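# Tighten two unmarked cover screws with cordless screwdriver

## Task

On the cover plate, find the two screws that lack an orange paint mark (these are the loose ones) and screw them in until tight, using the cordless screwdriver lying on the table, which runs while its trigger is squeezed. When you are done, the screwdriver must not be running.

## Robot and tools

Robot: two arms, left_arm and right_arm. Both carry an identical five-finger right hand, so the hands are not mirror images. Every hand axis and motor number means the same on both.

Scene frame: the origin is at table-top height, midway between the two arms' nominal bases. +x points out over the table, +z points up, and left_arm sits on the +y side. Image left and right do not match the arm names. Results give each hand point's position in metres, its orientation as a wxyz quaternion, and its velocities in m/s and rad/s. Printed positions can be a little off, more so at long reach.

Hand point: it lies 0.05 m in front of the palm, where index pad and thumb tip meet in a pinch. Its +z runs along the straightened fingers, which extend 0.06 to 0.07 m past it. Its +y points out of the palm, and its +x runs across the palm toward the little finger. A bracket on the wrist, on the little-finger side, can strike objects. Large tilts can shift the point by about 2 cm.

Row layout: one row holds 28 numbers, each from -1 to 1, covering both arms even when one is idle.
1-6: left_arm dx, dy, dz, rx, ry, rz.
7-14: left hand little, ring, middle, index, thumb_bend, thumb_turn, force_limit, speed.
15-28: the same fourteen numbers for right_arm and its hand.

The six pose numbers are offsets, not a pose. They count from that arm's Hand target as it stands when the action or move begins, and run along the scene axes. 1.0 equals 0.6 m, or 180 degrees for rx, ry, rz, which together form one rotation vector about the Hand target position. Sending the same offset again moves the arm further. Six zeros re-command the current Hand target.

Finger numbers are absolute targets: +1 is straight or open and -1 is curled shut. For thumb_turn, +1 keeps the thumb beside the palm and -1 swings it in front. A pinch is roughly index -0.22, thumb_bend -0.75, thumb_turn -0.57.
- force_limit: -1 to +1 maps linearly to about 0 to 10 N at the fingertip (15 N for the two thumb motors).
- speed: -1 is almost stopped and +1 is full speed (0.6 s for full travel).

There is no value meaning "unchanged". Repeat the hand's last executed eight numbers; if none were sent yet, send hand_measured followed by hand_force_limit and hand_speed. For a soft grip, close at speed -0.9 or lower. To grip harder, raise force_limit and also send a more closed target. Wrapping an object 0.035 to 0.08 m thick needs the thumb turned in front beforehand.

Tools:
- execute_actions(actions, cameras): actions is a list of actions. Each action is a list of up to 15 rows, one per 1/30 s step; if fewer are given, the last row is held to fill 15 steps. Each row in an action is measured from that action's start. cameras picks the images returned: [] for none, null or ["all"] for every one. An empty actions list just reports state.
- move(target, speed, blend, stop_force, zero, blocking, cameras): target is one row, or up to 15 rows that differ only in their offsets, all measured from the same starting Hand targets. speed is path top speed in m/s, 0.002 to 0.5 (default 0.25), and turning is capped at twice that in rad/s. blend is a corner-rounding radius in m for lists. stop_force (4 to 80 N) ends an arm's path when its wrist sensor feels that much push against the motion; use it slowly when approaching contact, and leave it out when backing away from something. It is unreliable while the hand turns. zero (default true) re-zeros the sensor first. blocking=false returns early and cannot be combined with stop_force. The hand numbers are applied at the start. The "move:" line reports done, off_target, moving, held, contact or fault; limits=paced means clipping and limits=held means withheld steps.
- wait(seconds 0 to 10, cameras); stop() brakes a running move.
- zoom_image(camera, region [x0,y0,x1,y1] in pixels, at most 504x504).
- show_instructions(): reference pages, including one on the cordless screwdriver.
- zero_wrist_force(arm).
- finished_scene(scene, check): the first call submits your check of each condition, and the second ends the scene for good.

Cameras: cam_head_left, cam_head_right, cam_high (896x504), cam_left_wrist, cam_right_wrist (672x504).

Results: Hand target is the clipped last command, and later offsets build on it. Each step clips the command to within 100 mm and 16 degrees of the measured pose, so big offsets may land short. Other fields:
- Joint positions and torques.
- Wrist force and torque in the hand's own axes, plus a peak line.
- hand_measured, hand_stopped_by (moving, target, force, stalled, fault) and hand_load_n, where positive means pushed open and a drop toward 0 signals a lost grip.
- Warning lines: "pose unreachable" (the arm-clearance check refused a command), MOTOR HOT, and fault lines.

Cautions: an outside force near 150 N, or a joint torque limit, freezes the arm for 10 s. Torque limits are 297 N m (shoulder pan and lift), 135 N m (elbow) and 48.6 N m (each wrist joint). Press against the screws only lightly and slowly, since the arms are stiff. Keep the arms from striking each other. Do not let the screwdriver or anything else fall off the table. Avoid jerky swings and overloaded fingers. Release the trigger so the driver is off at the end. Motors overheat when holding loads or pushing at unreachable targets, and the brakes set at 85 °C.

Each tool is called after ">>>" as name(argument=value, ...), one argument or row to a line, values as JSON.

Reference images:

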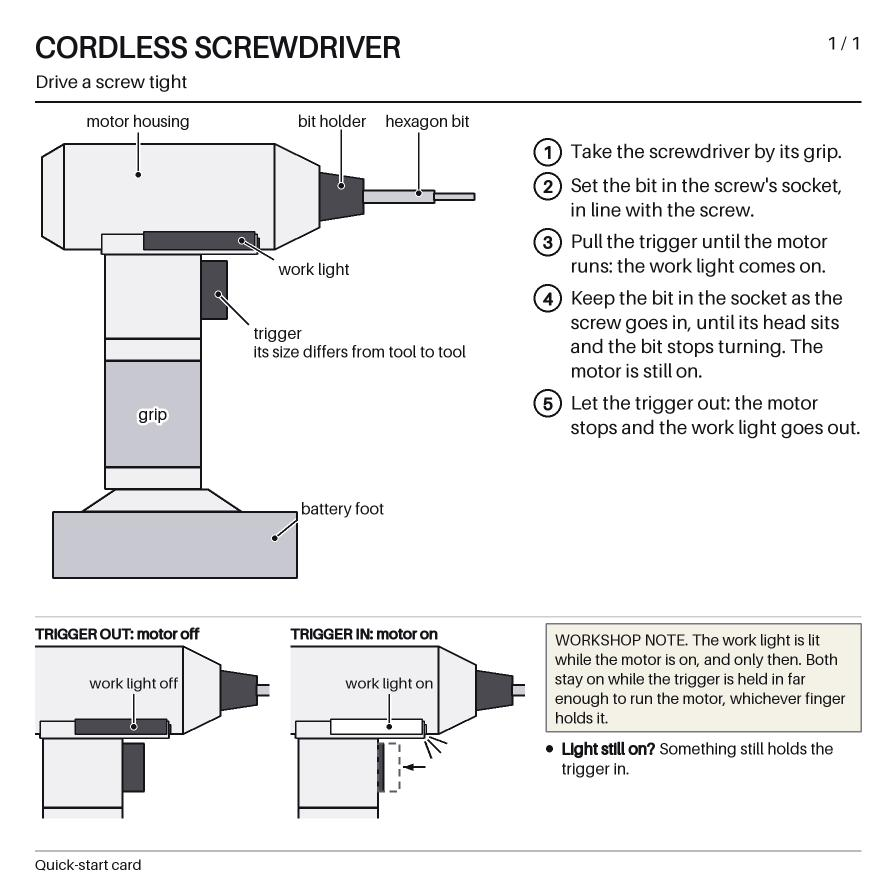

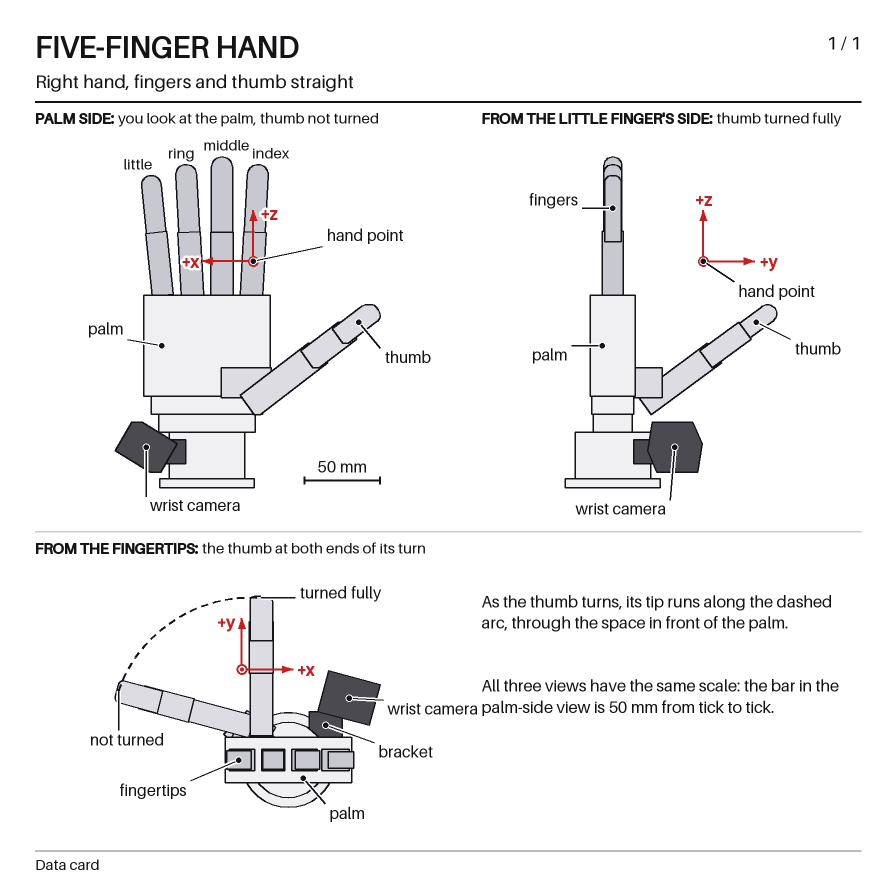

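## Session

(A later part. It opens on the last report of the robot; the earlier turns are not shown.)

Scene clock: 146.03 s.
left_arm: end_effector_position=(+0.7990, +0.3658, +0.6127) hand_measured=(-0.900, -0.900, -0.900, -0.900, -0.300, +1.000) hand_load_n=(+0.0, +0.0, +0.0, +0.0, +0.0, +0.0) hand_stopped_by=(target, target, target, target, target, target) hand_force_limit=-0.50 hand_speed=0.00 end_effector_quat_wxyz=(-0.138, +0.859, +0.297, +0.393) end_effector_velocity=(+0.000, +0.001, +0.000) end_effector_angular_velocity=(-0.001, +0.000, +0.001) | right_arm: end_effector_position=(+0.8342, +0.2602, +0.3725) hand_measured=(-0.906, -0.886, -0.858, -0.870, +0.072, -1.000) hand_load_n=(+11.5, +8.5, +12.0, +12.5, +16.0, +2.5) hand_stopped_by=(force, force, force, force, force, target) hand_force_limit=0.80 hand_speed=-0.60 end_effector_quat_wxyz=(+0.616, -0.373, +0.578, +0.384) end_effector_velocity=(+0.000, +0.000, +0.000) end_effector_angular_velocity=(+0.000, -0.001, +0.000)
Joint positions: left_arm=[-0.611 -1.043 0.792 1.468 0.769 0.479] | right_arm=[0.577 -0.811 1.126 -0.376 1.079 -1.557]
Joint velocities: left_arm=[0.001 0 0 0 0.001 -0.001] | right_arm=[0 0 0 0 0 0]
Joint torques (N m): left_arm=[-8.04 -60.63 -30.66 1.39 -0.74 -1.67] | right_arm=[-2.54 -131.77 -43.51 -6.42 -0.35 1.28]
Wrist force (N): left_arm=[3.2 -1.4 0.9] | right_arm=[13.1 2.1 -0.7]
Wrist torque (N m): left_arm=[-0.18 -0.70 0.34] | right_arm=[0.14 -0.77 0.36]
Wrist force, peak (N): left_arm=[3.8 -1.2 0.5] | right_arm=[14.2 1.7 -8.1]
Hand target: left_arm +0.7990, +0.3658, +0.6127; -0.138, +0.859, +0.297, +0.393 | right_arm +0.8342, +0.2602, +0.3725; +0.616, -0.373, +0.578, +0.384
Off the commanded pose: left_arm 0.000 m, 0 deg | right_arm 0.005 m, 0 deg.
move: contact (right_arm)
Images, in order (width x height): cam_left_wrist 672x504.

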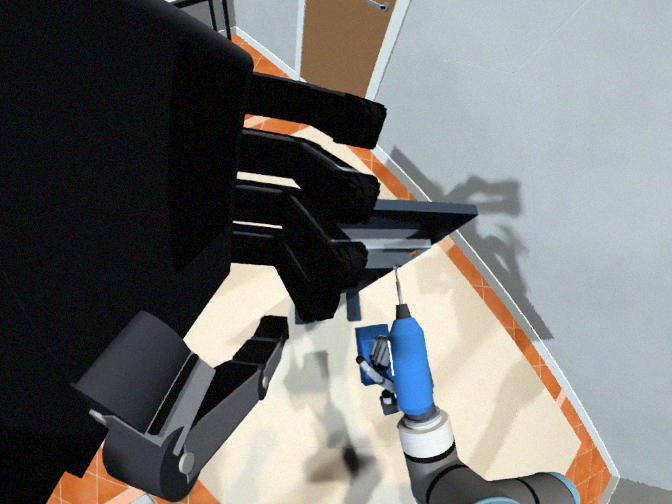

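>>> move(
  target=[0,0,0,0,0,0,-0.9,-0.9,-0.9,-0.9,-0.3,1,-0.5,0,0.0048,0.0068,0,0,0,0,-1,-1,-1,-0.9,-1,-1,0.8,-0.6],
  speed=0.004,
  stop_force=7,
  cameras=["cam_left_wrist"],
)

>>> zoom_image(
  camera="cam_left_wrist",
  region=[380, 252, 410, 282],
)

Scene clock: 148.13 s.
left_arm: end_effector_position=(+0.7990, +0.3658, +0.6127) hand_measured=(-0.900, -0.900, -0.900, -0.900, -0.300, +1.000) hand_load_n=(+0.0, +0.0, +0.0, +0.5, +0.0, +0.0) hand_stopped_by=(target, target, target, target, target, target) hand_force_limit=-0.50 hand_speed=0.00 end_effector_quat_wxyz=(-0.138, +0.859, +0.297, +0.393) end_effector_velocity=(+0.000, +0.000, +0.000) end_effector_angular_velocity=(+0.001, +0.000, -0.001) | right_arm: end_effector_position=(+0.8364, +0.2633, +0.3725) hand_measured=(-0.906, -0.886, -0.858, -0.870, +0.072, -1.000) hand_load_n=(+11.5, +8.5, +12.0, +12.5, +16.0, +2.5) hand_stopped_by=(force, force, force, force, force, target) hand_force_limit=0.80 hand_speed=-0.60 end_effector_quat_wxyz=(+0.616, -0.373, +0.578, +0.384) end_effector_velocity=(+0.000, +0.000, +0.000) end_effector_angular_velocity=(-0.001, +0.001, +0.000)
Joint positions: left_arm=[-0.611 -1.043 0.792 1.468 0.769 0.479] | right_arm=[0.578 -0.804 1.114 -0.37 1.081 -1.558]
Joint velocities: left_arm=[0 0 0 0 0 0.001] | right_arm=[0 0 0 0.001 0 0]
Joint torques (N m): left_arm=[-6.1 -58.75 -30.69 1.96 -0.85 -1.73] | right_arm=[-1.64 -131.53 -43.36 -5.89 -0.51 -0.12]
Wrist force (N): left_arm=[3.4 -1.3 0.6] | right_arm=[12.4 0.9 -1.8]
Wrist torque (N m): left_arm=[-0.16 -0.72 0.36] | right_arm=[0.43 -0.56 -0.51]
Wrist force, peak (N): left_arm=[3.5 -1.4 1.0] | right_arm=[14.4 1.4 -9.4]
Hand target: left_arm +0.7990, +0.3658, +0.6127; -0.138, +0.859, +0.297, +0.393 | right_arm +0.8364, +0.2633, +0.3725; +0.616, -0.373, +0.578, +0.384
Off the commanded pose: left_arm 0.000 m, 0 deg | right_arm 0.001 m, 0 deg.
move: contact (right_arm)
Images, in order (width x height): cam_left_wrist 672x504.

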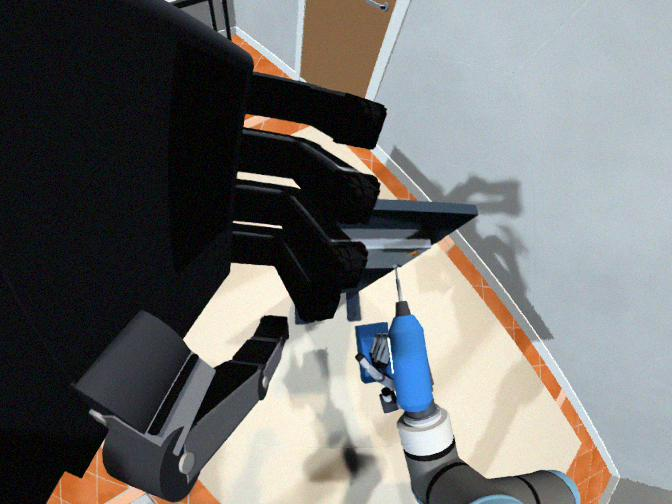

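Scaled by 16.800 from the camera's 672x504 image, which has a finer 960x720 frame.

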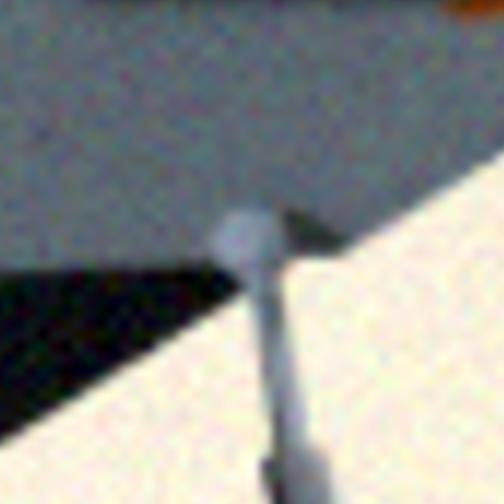

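>>> move(
  target=[0,0,0,0,0,0,-0.9,-0.9,-0.9,-0.9,-0.3,1,-0.5,0,0.0048,0.0068,0,0,0,0,-1,-1,-1,-0.9,-1,-1,0.8,-0.6],
  speed=0.004,
  stop_force=7,
  cameras=["cam_left_wrist"],
)

>>> zoom_image(
  camera="cam_left_wrist",
  region=[380, 252, 410, 282],
)

Scene clock: 149.07 s.
left_arm: end_effector_position=(+0.7990, +0.3658, +0.6127) hand_measured=(-0.900, -0.900, -0.900, -0.900, -0.300, +1.000) hand_load_n=(+0.0, +0.0, +0.0, +0.0, +0.0, +0.0) hand_stopped_by=(target, target, target, target, target, target) hand_force_limit=-0.50 hand_speed=0.00 end_effector_quat_wxyz=(-0.138, +0.859, +0.297, +0.393) end_effector_velocity=(+0.000, +0.000, +0.000) end_effector_angular_velocity=(-0.001, -0.001, +0.001) | right_arm: end_effector_position=(+0.8364, +0.2634, +0.3725) hand_measured=(-0.906, -0.886, -0.858, -0.870, +0.072, -1.000) hand_load_n=(+11.5, +8.5, +12.0, +12.5, +16.0, +2.5) hand_stopped_by=(force, force, force, force, force, target) hand_force_limit=0.80 hand_speed=-0.60 end_effector_quat_wxyz=(+0.616, -0.373, +0.578, +0.384) end_effector_velocity=(+0.000, +0.000, +0.000) end_effector_angular_velocity=(+0.000, -0.001, +0.000)
Joint positions: left_arm=[-0.611 -1.043 0.792 1.468 0.769 0.479] | right_arm=[0.578 -0.804 1.114 -0.37 1.081 -1.558]
Joint velocities: left_arm=[0 0 0 0 0 -0.001] | right_arm=[0 0 0 -0.001 0 0]
Joint torques (N m): left_arm=[-6.68 -61.63 -32.01 2.53 -1.11 -1.09] | right_arm=[0.13 -131.9 -46.28 -6.88 0.58 0.1]
Wrist force (N): left_arm=[3.3 -1.1 0.6] | right_arm=[14.1 1.4 -10.8]
Wrist torque (N m): left_arm=[-0.13 -0.71 0.36] | right_arm=[0.76 -0.81 -0.45]
Wrist force, peak (N): left_arm=[3.5 -1.3 0.8] | right_arm=[14.8 2.4 -17.5]
Hand target: left_arm +0.7990, +0.3658, +0.6127; -0.138, +0.859, +0.297, +0.393 | right_arm +0.8364, +0.2634, +0.3725; +0.616, -0.373, +0.578, +0.384
Off the commanded pose: left_arm 0.000 m, 0 deg | right_arm 0.005 m, 0 deg.
move: contact (right_arm)
Images, in order (width x height): cam_left_wrist 672x504.

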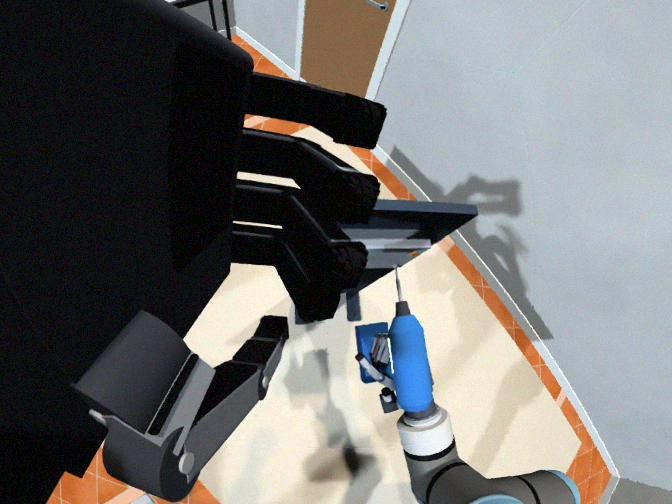

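Scaled by 16.800 from the camera's 672x504 image, which has a finer 960x720 frame.

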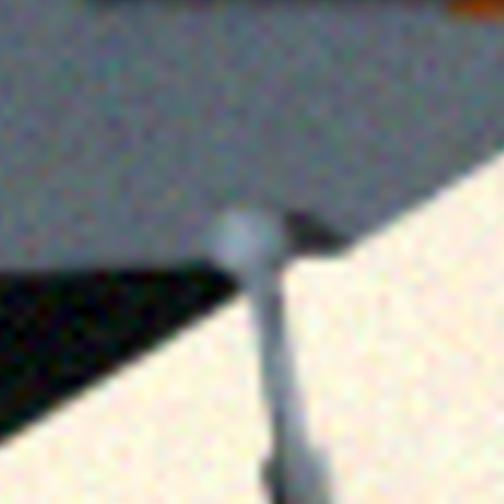

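>>> move(
  target=[0,0,0,0,0,0,-0.9,-0.9,-0.9,-0.9,-0.3,1,-0.5,0,0.0048,0.0068,0,0,0,0,-1,-1,-1,-0.9,-1,-1,0.8,-0.6],
  speed=0.004,
  stop_force=7,
  cameras=[],
)

>>> wait(
  seconds=1.5,
  cameras=["cam_left_wrist"],
)

>>> zoom_image(
  camera="cam_left_wrist",
  region=[380, 252, 410, 282],
)

Scene clock: 150.00 s.
left_arm: end_effector_position=(+0.7990, +0.3658, +0.6127) hand_measured=(-0.900, -0.900, -0.900, -0.900, -0.300, +1.000) hand_load_n=(-0.5, +0.0, +0.0, +0.0, +0.0, +0.0) hand_stopped_by=(target, target, target, target, target, target) hand_force_limit=-0.50 hand_speed=0.00 end_effector_quat_wxyz=(-0.138, +0.859, +0.297, +0.393) end_effector_velocity=(+0.000, +0.001, +0.001) end_effector_angular_velocity=(+0.000, -0.001, +0.001) | right_arm: end_effector_position=(+0.8365, +0.2635, +0.3725) hand_measured=(-0.906, -0.886, -0.858, -0.870, +0.072, -1.000) hand_load_n=(+11.5, +8.0, +11.5, +12.0, +16.0, +2.5) hand_stopped_by=(force, force, force, force, force, target) hand_force_limit=0.80 hand_speed=-0.60 end_effector_quat_wxyz=(+0.616, -0.373, +0.578, +0.384) end_effector_velocity=(+0.000, +0.000, +0.000) end_effector_angular_velocity=(-0.001, +0.000, +0.000)
Joint positions: left_arm=[-0.611 -1.043 0.792 1.468 0.769 0.479] | right_arm=[0.578 -0.804 1.113 -0.37 1.081 -1.558]
Joint velocities: left_arm=[0.001 -0.001 0 0 0 0] | right_arm=[0 0 0 0.001 0 0]
Joint torques (N m): left_arm=[-5.89 -60.71 -31.74 2.61 -1 -1.69] | right_arm=[2.54 -133.76 -47.8 -7.46 -0.65 0.18]
Wrist force (N): left_arm=[3.1 -1.4 1.0] | right_arm=[15.7 3.6 -14.4]
Wrist torque (N m): left_arm=[-0.20 -0.69 0.33] | right_arm=[0.85 -0.83 -0.45]
Wrist force, peak (N): left_arm=[3.7 -1.4 0.8] | right_arm=[17.1 4.2 -23.1]
Hand target: left_arm +0.7990, +0.3658, +0.6127; -0.138, +0.859, +0.297, +0.393 | right_arm +0.8365, +0.2635, +0.3725; +0.616, -0.373, +0.578, +0.384
Off the commanded pose: left_arm 0.000 m, 0 deg | right_arm 0.005 m, 0 deg.
move: contact (right_arm)
No camera images: "cameras" was empty.

Scene clock: 151.50 s.
left_arm: end_effector_position=(+0.7990, +0.3658, +0.6127) hand_measured=(-0.900, -0.900, -0.900, -0.900, -0.300, +1.000) hand_load_n=(+0.0, +0.0, +0.0, +0.0, +0.0, +0.0) hand_stopped_by=(target, target, target, target, target, target) hand_force_limit=-0.50 hand_speed=0.00 end_effector_quat_wxyz=(-0.138, +0.859, +0.297, +0.393) end_effector_velocity=(+0.000, +0.000, +0.000) end_effector_angular_velocity=(-0.001, -0.001, +0.000) | right_arm: end_effector_position=(+0.8365, +0.2635, +0.3725) hand_measured=(-0.906, -0.886, -0.858, -0.870, +0.072, -1.000) hand_load_n=(+11.5, +8.5, +11.5, +12.5, +16.0, +2.0) hand_stopped_by=(force, force, force, force, force, target) hand_force_limit=0.80 hand_speed=-0.60 end_effector_quat_wxyz=(+0.616, -0.373, +0.578, +0.384) end_effector_velocity=(+0.000, +0.000, +0.001) end_effector_angular_velocity=(+0.001, -0.001, +0.000)
Joint positions: left_arm=[-0.611 -1.043 0.792 1.468 0.769 0.479] | right_arm=[0.578 -0.804 1.113 -0.37 1.081 -1.558]
Joint velocities: left_arm=[0 0 0 0 0 -0.001] | right_arm=[0 -0.001 0 0 0 0]
Joint torques (N m): left_arm=[-6.8 -59.78 -32.61 3.17 -0.9 -0.97] | right_arm=[-4.47 -131.83 -50.8 -6.08 -0.43 0.04]
Wrist force (N): left_arm=[3.4 -1.2 0.9] | right_arm=[15.6 3.4 -13.8]
Wrist torque (N m): left_arm=[-0.17 -0.73 0.36] | right_arm=[0.80 -0.77 -0.47]
Wrist force, peak (N): left_arm=[3.8 -1.1 0.9] | right_arm=[15.5 3.8 -14.5]
Hand target: left_arm +0.7990, +0.3658, +0.6127; -0.138, +0.859, +0.297, +0.393 | right_arm +0.8365, +0.2635, +0.3725; +0.616, -0.373, +0.578, +0.384
Off the commanded pose: left_arm 0.000 m, 0 deg | right_arm 0.005 m, 0 deg.
wait: 1.50 s; at rest by 0.17 s
Images, in order (width x height): cam_left_wrist 672x504.

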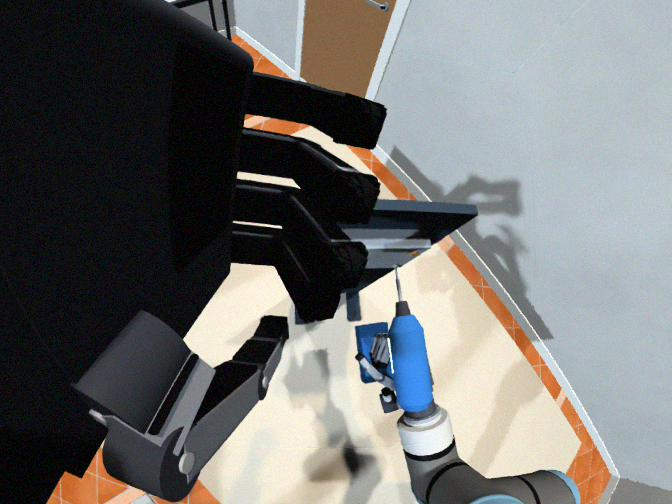

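Scaled by 16.800 from the camera's 672x504 image, which has a finer 960x720 frame.

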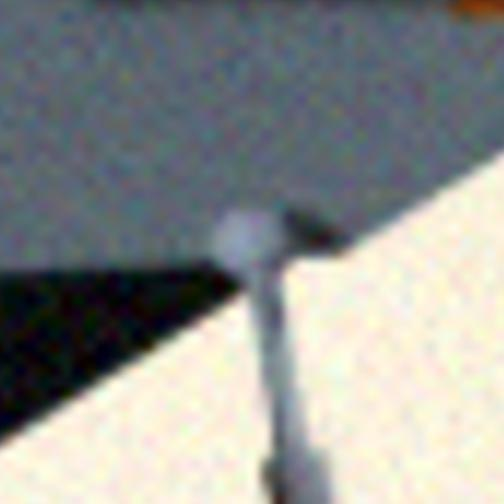

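>>> move(
  target=[
    [0,0,0,0,0,0,-0.9,-0.9,-0.9,-0.9,-0.3,1,-0.5,0,-0.0006,-0.0008,0,0,0,0,-1,-1,-1,-0.5,-1,-1,0.8,-0.6],
    [0,0,0,0,0,0,-0.9,-0.9,-0.9,-0.9,-0.3,1,-0.5,0,-0.0193,-0.0272,0,0,0,0,-1,-1,-1,-0.5,-1,-1,0.8,-0.6],
  ],
  speed=[0.002, 0.04],
  cameras=["cam_left_wrist","cam_high"],
)

>>> zoom_image(
  camera="cam_left_wrist",
  region=[380, 242, 410, 272],
)

Scene clock: 152.80 s.
left_arm: end_effector_position=(+0.7990, +0.3658, +0.6127) hand_measured=(-0.900, -0.900, -0.900, -0.900, -0.300, +1.000) hand_load_n=(+0.0, +0.0, +0.0, +0.0, +0.0, +0.0) hand_stopped_by=(target, target, target, target, target, target) hand_force_limit=-0.50 hand_speed=0.00 end_effector_quat_wxyz=(-0.138, +0.859, +0.297, +0.393) end_effector_velocity=(+0.000, +0.000, +0.000) end_effector_angular_velocity=(+0.000, +0.001, -0.001) | right_arm: end_effector_position=(+0.8250, +0.2470, +0.3726) hand_measured=(-0.906, -0.886, -0.858, -0.500, +0.072, -1.000) hand_load_n=(+10.5, +8.0, +12.0, +0.0, +15.5, +3.0) hand_stopped_by=(force, force, force, target, force, target) hand_force_limit=0.80 hand_speed=-0.60 end_effector_quat_wxyz=(+0.616, -0.373, +0.578, +0.384) end_effector_velocity=(+0.001, +0.001, +0.001) end_effector_angular_velocity=(+0.000, +0.000, +0.000)
Joint positions: left_arm=[-0.611 -1.043 0.792 1.468 0.769 0.479] | right_arm=[0.572 -0.838 1.174 -0.397 1.074 -1.557]
Joint velocities: left_arm=[0 0 0 0 0 0.001] | right_arm=[0 0.001 -0.004 0.003 0 0]
Joint torques (N m): left_arm=[-3.94 -60.74 -33.46 3.33 -0.74 -1.12] | right_arm=[6.19 -108.92 -53.78 -1.74 1.34 2.11]
Wrist force (N): left_arm=[3.1 -1.0 0.7] | right_arm=[13.0 1.9 -1.0]
Wrist torque (N m): left_arm=[-0.13 -0.68 0.34] | right_arm=[0.12 -0.77 0.35]
Wrist force, peak (N): left_arm=[3.7 -1.0 0.7] | right_arm=[15.7 3.5 -13.8]
Hand target: left_arm +0.7990, +0.3658, +0.6127; -0.138, +0.859, +0.297, +0.393 | right_arm +0.8249, +0.2471, +0.3725; +0.616, -0.373, +0.578, +0.384
Off the commanded pose: left_arm 0.000 m, 0 deg | right_arm 0.000 m, 0 deg.
move: done
Images, in order (width x height): cam_high 896x504, cam_left_wrist 672x504.

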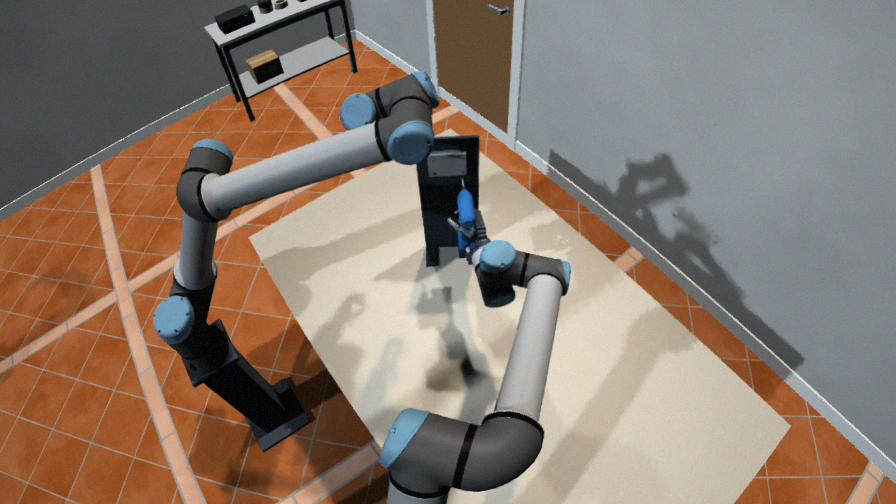

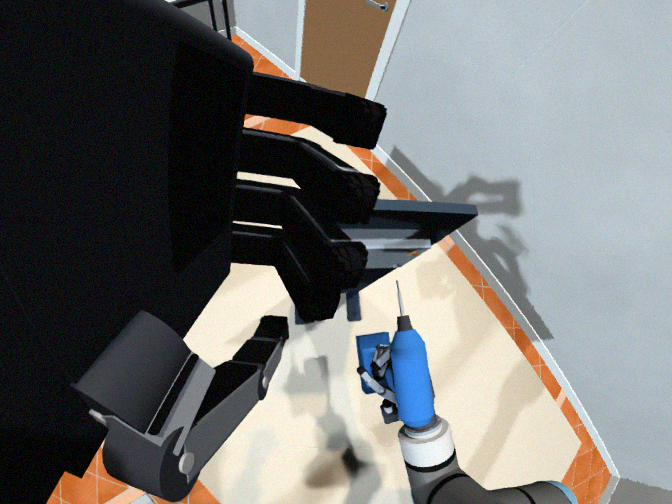

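Scaled by 16.800 from the camera's 672x504 image, which has a finer 960x720 frame.

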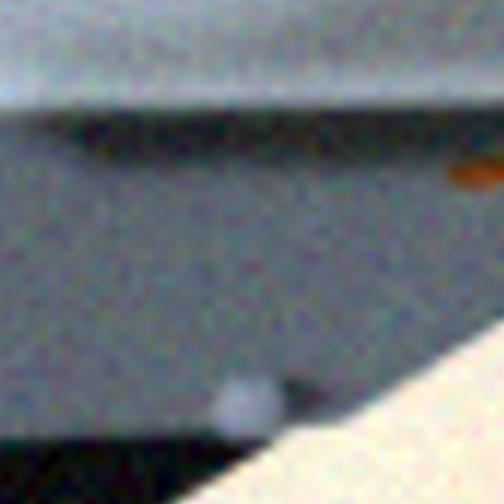

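>>> move(
  target=[
    [-0.05,0.02,-0.03,0,0,0,-0.9,-0.9,-0.9,-0.9,-0.3,1,-0.5,0,-0.05,-0.07,0,0,0,0,-1,-1,-1,-0.5,-1,-1,0.8,-0.6],
    [-0.0955,0.0537,-0.2432,0.0401,-0.1898,-0.1451,-0.9,-0.9,-0.9,-0.9,-0.3,1,-0.5,0,-0.2,-0.16,-0.08,0,0,0,-1,-1,-1,-0.5,-1,-1,0.8,-0.6],
  ],
  speed=0.15,
  blend=[0.02, 0],
  cameras=["cam_left_wrist","cam_high","cam_head_left"],
)

>>> zoom_image(
  camera="cam_left_wrist",
  region=[340, 150, 450, 260],
)

>>> zoom_image(
  camera="cam_high",
  region=[420, 130, 490, 200],
)

Scene clock: 156.33 s.
left_arm: end_effector_position=(+0.7413, +0.3983, +0.4675) hand_measured=(-0.900, -0.900, -0.900, -0.900, -0.300, +1.000) hand_load_n=(+0.0, +0.0, +0.0, +0.0, +0.0, +0.0) hand_stopped_by=(target, target, target, target, target, target) hand_force_limit=-0.50 hand_speed=0.00 end_effector_quat_wxyz=(-0.007, +0.741, +0.102, +0.664) end_effector_velocity=(+0.000, +0.000, +0.000) end_effector_angular_velocity=(+0.000, +0.000, +0.000) | right_arm: end_effector_position=(+0.7048, +0.1510, +0.3245) hand_measured=(-0.906, -0.886, -0.858, -0.500, +0.072, -1.000) hand_load_n=(+10.5, +8.0, +11.5, +0.0, +15.5, +3.0) hand_stopped_by=(force, force, force, target, force, target) hand_force_limit=0.80 hand_speed=-0.60 end_effector_quat_wxyz=(+0.616, -0.373, +0.578, +0.384) end_effector_velocity=(+0.000, +0.000, +0.000) end_effector_angular_velocity=(+0.000, +0.001, +0.000)
Joint positions: left_arm=[-0.57 -1.515 1.784 -0.117 0.894 1.349] | right_arm=[0.563 -1.035 1.604 -0.63 1.066 -1.557]
Joint velocities: left_arm=[0.001 0.001 0 -0.001 0 0] | right_arm=[0 0 0 0 0 0]
Joint torques (N m): left_arm=[-12 -22.66 -40.58 -4.79 0.4 -0.75] | right_arm=[5.54 -88.9 -46.85 -2.01 1.32 -0.55]
Wrist force (N): left_arm=[3.6 -0.7 2.0] | right_arm=[12.7 2.3 -0.5]
Wrist torque (N m): left_arm=[-0.19 -0.82 0.38] | right_arm=[0.13 -0.76 0.33]
Wrist force, peak (N): left_arm=[4.0 -0.9 1.9] | right_arm=[13.7 2.9 -1.6]
Hand target: left_arm +0.7413, +0.3982, +0.4674; -0.007, +0.741, +0.102, +0.664 | right_arm +0.7049, +0.1510, +0.3244; +0.616, -0.373, +0.578, +0.384
Off the commanded pose: left_arm 0.001 m, 0 deg | right_arm 0.000 m, 0 deg.
move: done
Images, in order (width x height): cam_head_left 896x504, cam_high 896x504, cam_left_wrist 672x504.

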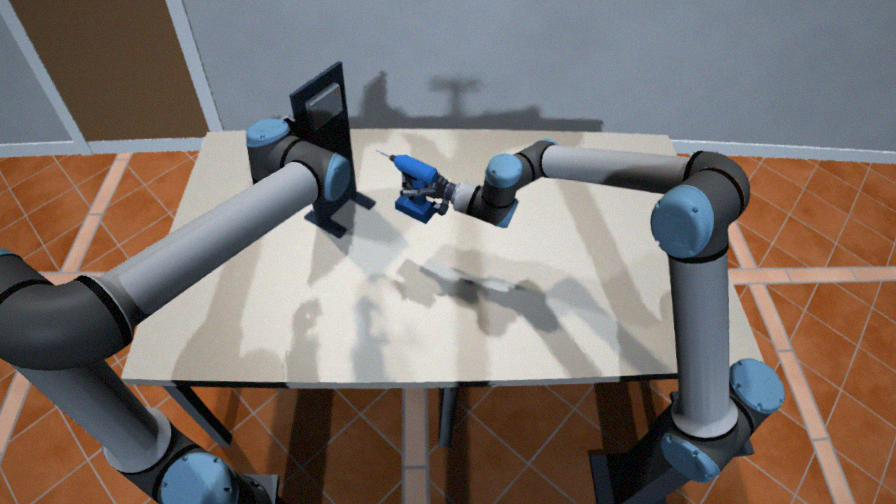

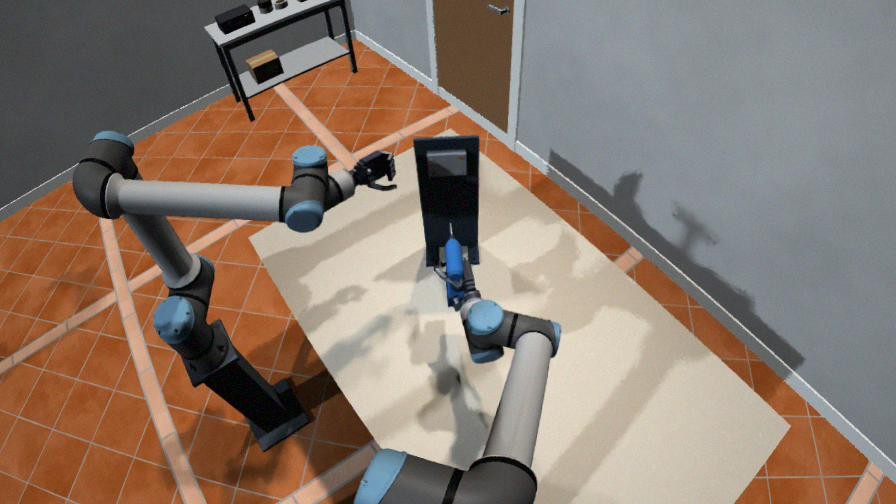

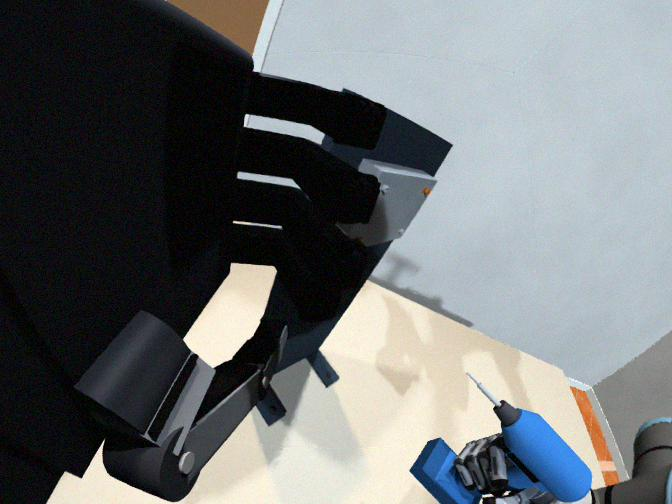

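Scaled by 4.582 from the camera's 672x504 image, which has a finer 960x720 frame.

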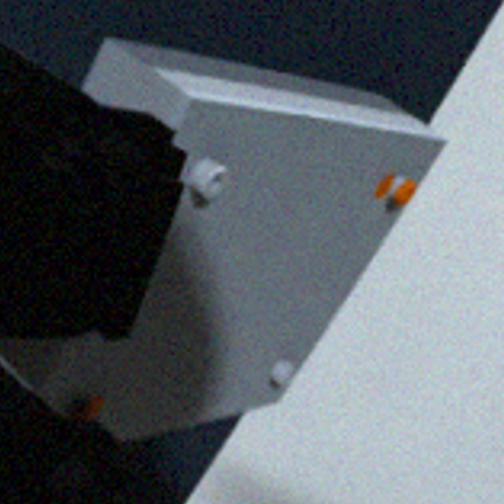

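Scaled by 7.200.

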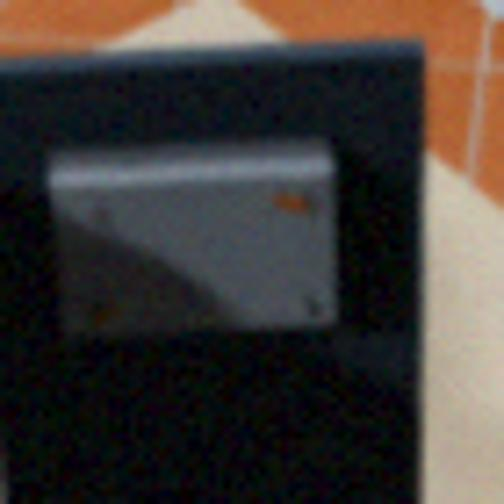

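>>> zoom_image(
  camera="cam_left_wrist",
  region=[372, 176, 402, 206],
)

>>> zoom_image(
  camera="cam_left_wrist",
  region=[412, 176, 442, 206],
)

>>> zoom_image(
  camera="cam_left_wrist",
  region=[386, 216, 416, 246],
)

Scaled by 16.800 from the camera's 672x504 image, which has a finer 960x720 frame.

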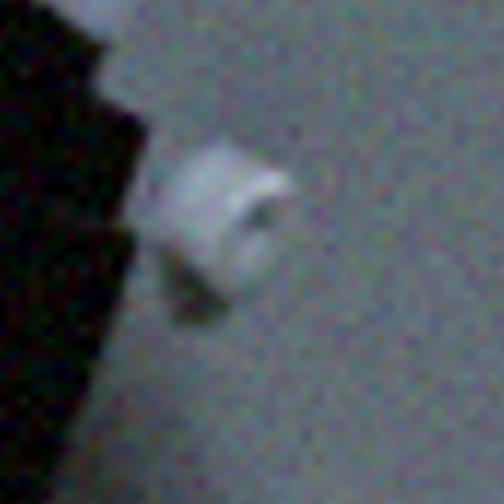

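Scaled by 16.800 from the camera's 672x504 image, which has a finer 960x720 frame.

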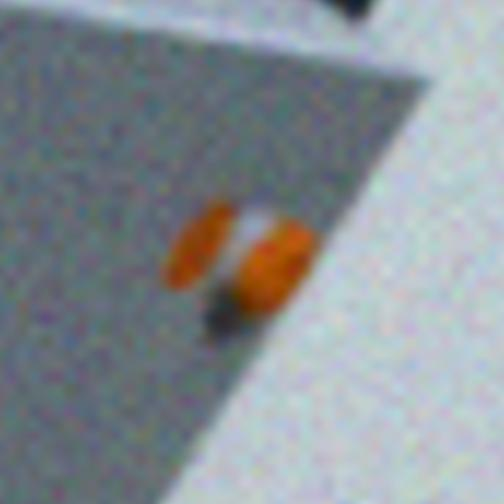

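Scaled by 16.800 from the camera's 672x504 image, which has a finer 960x720 frame.

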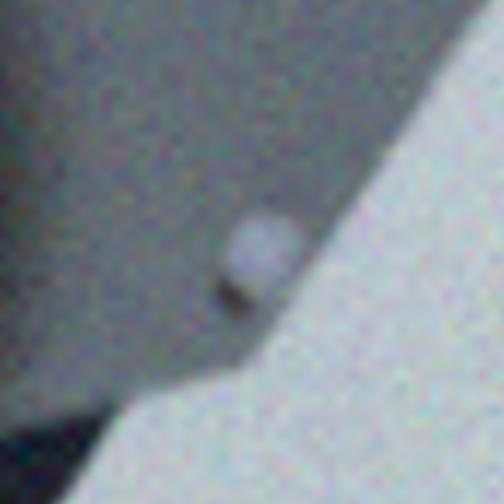

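>>> move(
  target=[
    [0,0,0.2,0,0,0,-0.9,-0.9,-0.9,-0.9,-0.3,1,-0.5,0,0,0,0,0,0,0,-1,-1,-1,-0.5,-1,-1,0.8,-0.6],
    [-0.022,0.0297,0.2432,-0.0401,0.1898,0.1451,-0.9,-0.9,-0.9,-0.9,-0.3,1,-0.5,0,0,0,0,0,0,0,-1,-1,-1,-0.5,-1,-1,0.8,-0.6],
  ],
  speed=0.2,
  blend=[0.03, 0],
  cameras=["cam_left_wrist"],
)

>>> zoom_image(
  camera="cam_left_wrist",
  region=[360, 220, 470, 300],
)

Scene clock: 160.43 s.
left_arm: end_effector_position=(+0.7286, +0.4158, +0.6129) hand_measured=(-0.900, -0.900, -0.900, -0.900, -0.300, +1.000) hand_load_n=(+0.0, +0.0, +0.0, +0.0, +0.0, +0.0) hand_stopped_by=(target, target, target, target, target, target) hand_force_limit=-0.50 hand_speed=0.00 end_effector_quat_wxyz=(-0.138, +0.859, +0.297, +0.394) end_effector_velocity=(+0.000, +0.000, +0.000) end_effector_angular_velocity=(+0.002, +0.002, -0.001) | right_arm: end_effector_position=(+0.7049, +0.1510, +0.3244) hand_measured=(-0.906, -0.886, -0.858, -0.500, +0.072, -1.000) hand_load_n=(+10.5, +8.0, +12.0, +0.0, +16.0, +3.0) hand_stopped_by=(force, force, force, target, force, target) hand_force_limit=0.80 hand_speed=-0.60 end_effector_quat_wxyz=(+0.616, -0.373, +0.578, +0.384) end_effector_velocity=(+0.000, +0.000, -0.001) end_effector_angular_velocity=(-0.001, +0.001, +0.000)
Joint positions: left_arm=[-0.606 -1.215 1.043 1.384 0.77 0.485] | right_arm=[0.563 -1.035 1.604 -0.63 1.066 -1.556]
Joint velocities: left_arm=[-0.001 0.001 0 0.003 -0.001 0] | right_arm=[0 0.001 0 0 0 0]
Joint torques (N m): left_arm=[-16.92 -73.38 -34.8 7.86 -1.94 -1.19] | right_arm=[-13.14 -89.16 -47.92 -3.8 0.01 0.44]
Wrist force (N): left_arm=[3.4 -1.1 0.7] | right_arm=[13.1 2.0 -0.6]
Wrist torque (N m): left_arm=[-0.14 -0.72 0.37] | right_arm=[0.09 -0.80 0.35]
Wrist force, peak (N): left_arm=[4.1 -0.7 2.3] | right_arm=[13.3 2.0 -0.7]
Hand target: left_arm +0.7285, +0.4158, +0.6130; -0.138, +0.859, +0.297, +0.394 | right_arm +0.7049, +0.1510, +0.3244; +0.616, -0.373, +0.578, +0.384
Off the commanded pose: left_arm 0.001 m, 0 deg | right_arm 0.000 m, 0 deg.
move: done
Images, in order (width x height): cam_left_wrist 672x504.

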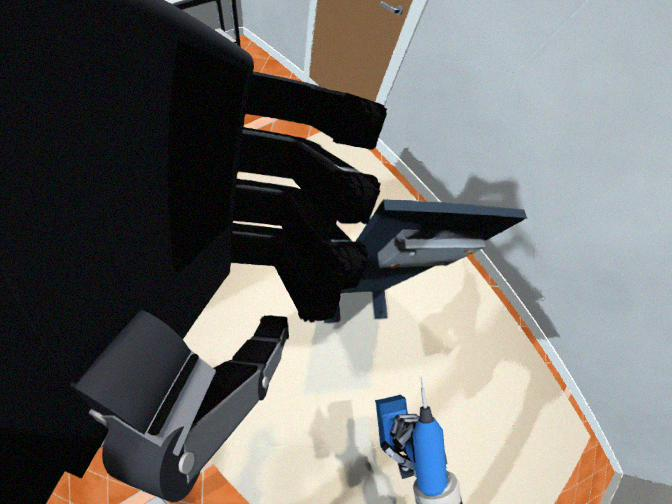

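Scaled by 4.582 from the camera's 672x504 image, which has a finer 960x720 frame.

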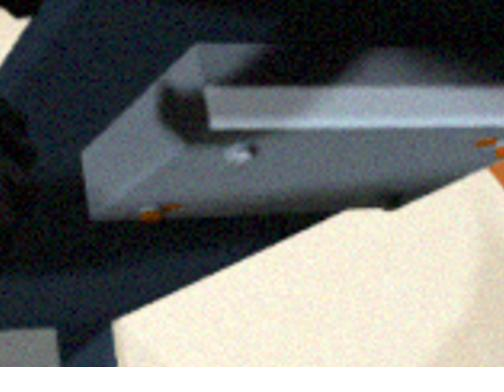

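>>> zoom_image(
  camera="cam_left_wrist",
  region=[397, 238, 427, 268],
)

>>> zoom_image(
  camera="cam_left_wrist",
  region=[455, 238, 485, 268],
)

>>> zoom_image(
  camera="cam_left_wrist",
  region=[384, 250, 414, 280],
)

>>> zoom_image(
  camera="cam_left_wrist",
  region=[430, 250, 460, 280],
)

Scaled by 16.800 from the camera's 672x504 image, which has a finer 960x720 frame.

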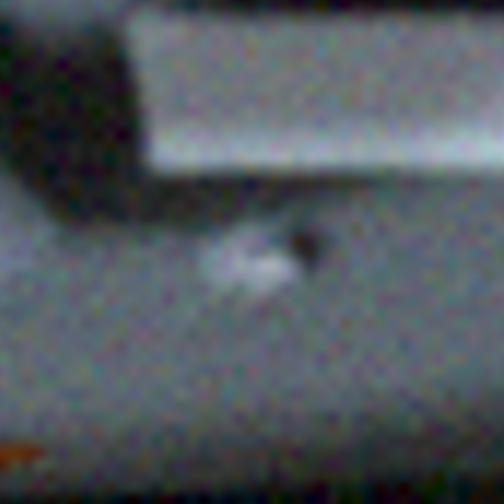

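Scaled by 16.800 from the camera's 672x504 image, which has a finer 960x720 frame.

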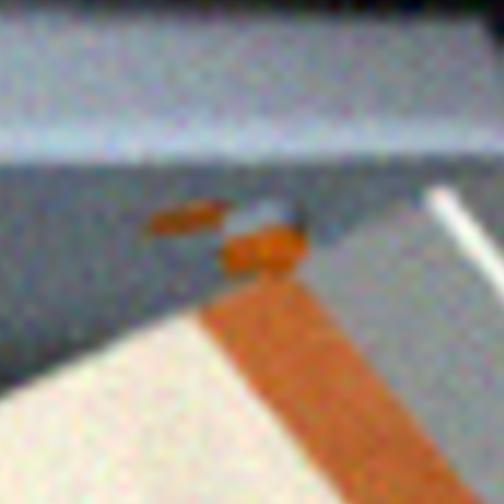

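Scaled by 16.800 from the camera's 672x504 image, which has a finer 960x720 frame.

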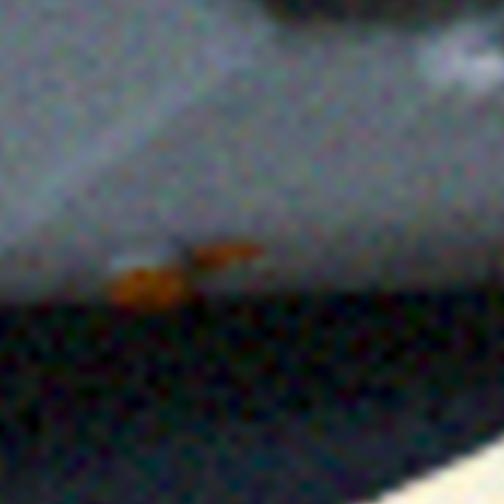

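Scaled by 16.800 from the camera's 672x504 image, which has a finer 960x720 frame.

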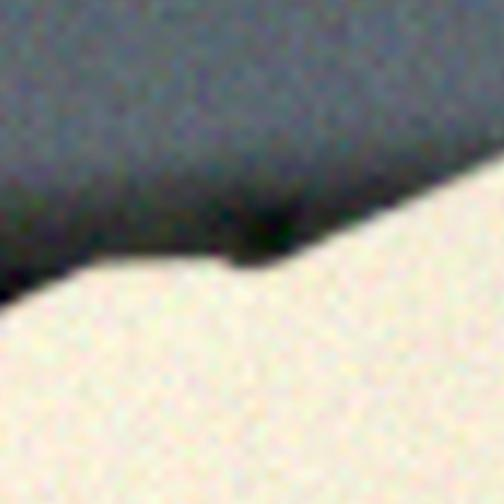

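>>> move(
  target=[0,0,0,0,0,0,-0.9,-0.9,-0.9,-0.9,-0.3,1,-0.5,0,0,0,-0.2667,0,0,0,-1,-1,-1,-0.5,-1,-1,0.8,-0.6],
  speed=0.15,
  cameras=["cam_head_left","cam_head_right"],
)

>>> zoom_image(
  camera="cam_head_right",
  region=[300, 100, 600, 350],
)

Scene clock: 162.43 s.
left_arm: end_effector_position=(+0.7285, +0.4158, +0.6130) hand_measured=(-0.900, -0.900, -0.900, -0.900, -0.300, +1.000) hand_load_n=(+0.0, +0.0, +0.0, +0.0, +0.0, +0.0) hand_stopped_by=(target, target, target, target, target, target) hand_force_limit=-0.50 hand_speed=0.00 end_effector_quat_wxyz=(-0.138, +0.859, +0.297, +0.394) end_effector_velocity=(+0.000, +0.000, +0.000) end_effector_angular_velocity=(+0.001, +0.001, -0.001) | right_arm: end_effector_position=(+0.7049, +0.1510, +0.1646) hand_measured=(-0.906, -0.886, -0.858, -0.500, +0.072, -1.000) hand_load_n=(+10.0, +8.0, +12.0, +0.0, +15.5, +3.0) hand_stopped_by=(force, force, force, target, force, target) hand_force_limit=0.80 hand_speed=-0.60 end_effector_quat_wxyz=(+0.616, -0.373, +0.578, +0.384) end_effector_velocity=(+0.000, +0.000, -0.002) end_effector_angular_velocity=(-0.001, +0.002, +0.000)
Joint positions: left_arm=[-0.606 -1.215 1.043 1.384 0.77 0.485] | right_arm=[0.563 -0.87 1.668 -0.859 1.066 -1.557]
Joint velocities: left_arm=[0 0 0 0 0 0.002] | right_arm=[0 0.002 0 0 0 0]
Joint torques (N m): left_arm=[-12.05 -76.87 -45.24 3.98 -0.87 -2.63] | right_arm=[13.86 -100.73 -41.89 -3.12 2.43 1.65]
Wrist force (N): left_arm=[3.5 -1.6 0.9] | right_arm=[12.4 2.2 -0.4]
Wrist torque (N m): left_arm=[-0.23 -0.75 0.37] | right_arm=[0.12 -0.71 0.31]
Wrist force, peak (N): left_arm=[3.6 -1.3 0.9] | right_arm=[16.5 2.2 -1.3]
Hand target: left_arm +0.7285, +0.4158, +0.6130; -0.138, +0.859, +0.297, +0.394 | right_arm +0.7049, +0.1511, +0.1645; +0.616, -0.373, +0.578, +0.384
Off the commanded pose: left_arm 0.000 m, 0 deg | right_arm 0.000 m, 0 deg.
move: done
Images, in order (width x height): cam_head_left 896x504, cam_head_right 896x504.

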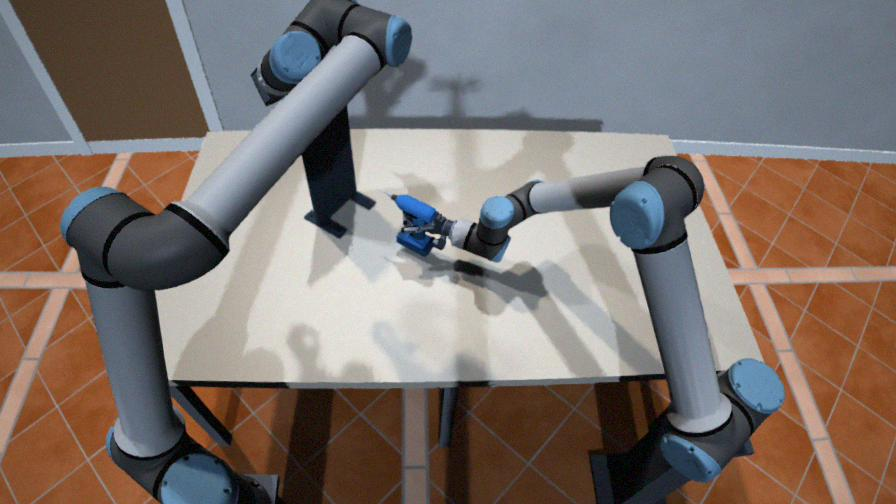

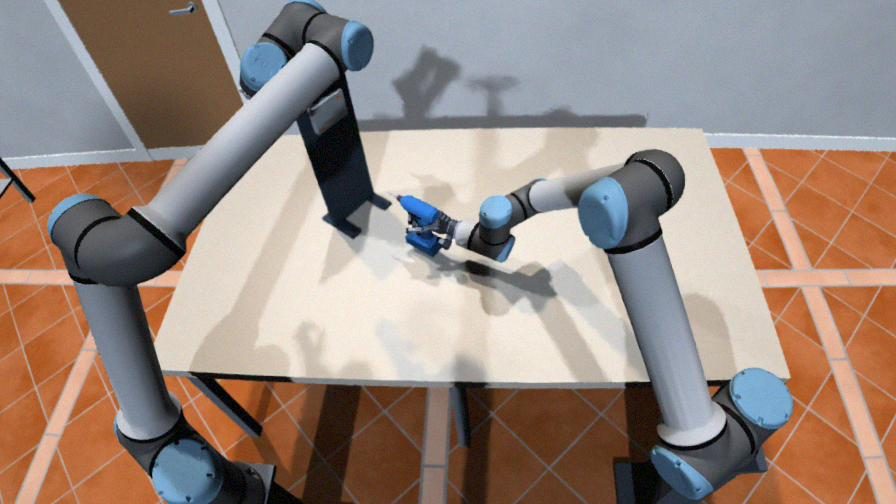

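Scaled by 1.680.

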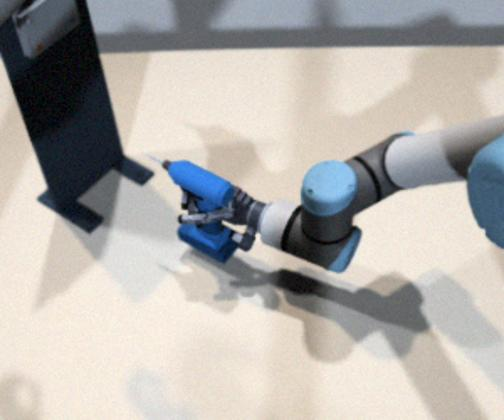

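>>> move(
  target=[0,0,0,0,0,0,-0.9,-0.9,-0.9,-0.9,-0.3,1,-0.5,0,0,0,-0.09,0,0,0,-1,-1,-1,-0.5,-1,-1,0.8,-0.6],
  speed=0.015,
  stop_force=4,
  cameras=["cam_head_right"],
)

>>> zoom_image(
  camera="cam_head_right",
  region=[380, 180, 480, 270],
)

Scene clock: 165.57 s.
left_arm: end_effector_position=(+0.7285, +0.4158, +0.6130) hand_measured=(-0.900, -0.900, -0.900, -0.900, -0.300, +1.000) hand_load_n=(+0.0, +0.0, +0.0, +0.0, +0.0, +0.0) hand_stopped_by=(target, target, target, target, target, target) hand_force_limit=-0.50 hand_speed=0.00 end_effector_quat_wxyz=(-0.138, +0.859, +0.297, +0.394) end_effector_velocity=(+0.000, +0.000, +0.000) end_effector_angular_velocity=(-0.001, -0.001, +0.000) | right_arm: end_effector_position=(+0.7049, +0.1511, +0.1322) hand_measured=(-0.906, -0.886, -0.858, -0.500, +0.072, -1.000) hand_load_n=(+9.5, +8.0, +12.0, +0.0, +15.0, +3.5) hand_stopped_by=(force, force, force, target, force, target) hand_force_limit=0.80 hand_speed=-0.60 end_effector_quat_wxyz=(+0.616, -0.373, +0.578, +0.384) end_effector_velocity=(+0.000, +0.000, +0.001) end_effector_angular_velocity=(+0.001, -0.001, +0.000)
Joint positions: left_arm=[-0.606 -1.215 1.043 1.384 0.77 0.485] | right_arm=[0.564 -0.831 1.672 -0.902 1.066 -1.556]
Joint velocities: left_arm=[-0.001 0 0 0 0 -0.001] | right_arm=[0 -0.001 0 0 0 0]
Joint torques (N m): left_arm=[-9.28 -80.77 -45.53 -0.09 -1.03 -0.43] | right_arm=[9.33 -115.19 -31.51 -4.47 -0.06 -1.25]
Wrist force (N): left_arm=[3.4 -1.1 0.7] | right_arm=[12.8 2.3 -0.7]
Wrist torque (N m): left_arm=[-0.14 -0.72 0.38] | right_arm=[0.17 -0.74 0.35]
Wrist force, peak (N): left_arm=[3.6 -1.2 0.9] | right_arm=[13.2 2.1 -0.7]
Hand target: left_arm +0.7285, +0.4158, +0.6130; -0.138, +0.859, +0.297, +0.394 | right_arm +0.7049, +0.1511, +0.1322; +0.616, -0.373, +0.578, +0.384
Off the commanded pose: left_arm 0.000 m, 0 deg | right_arm 0.022 m, 0 deg.
move: contact (right_arm)
Images, in order (width x height): cam_head_right 896x504.

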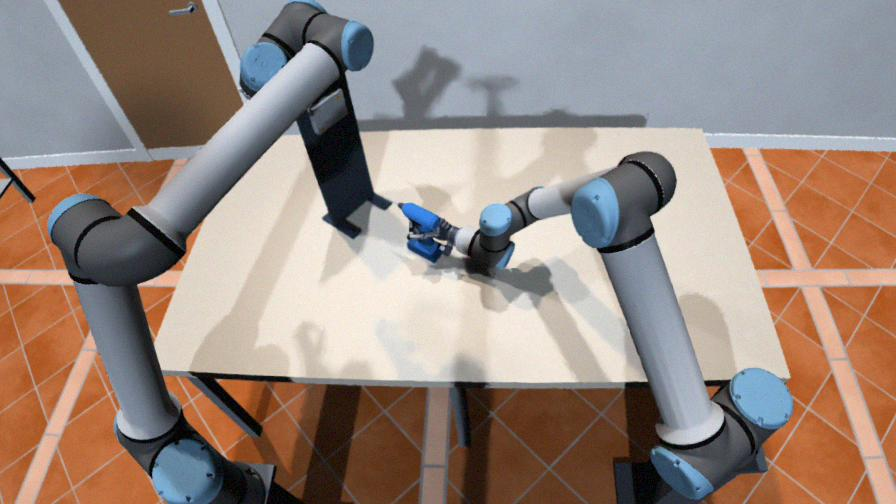

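Scaled by 5.040.

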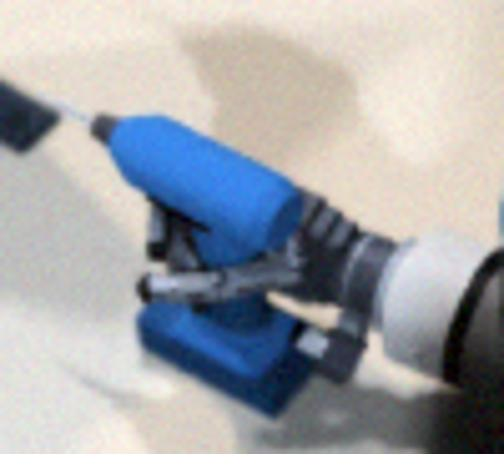

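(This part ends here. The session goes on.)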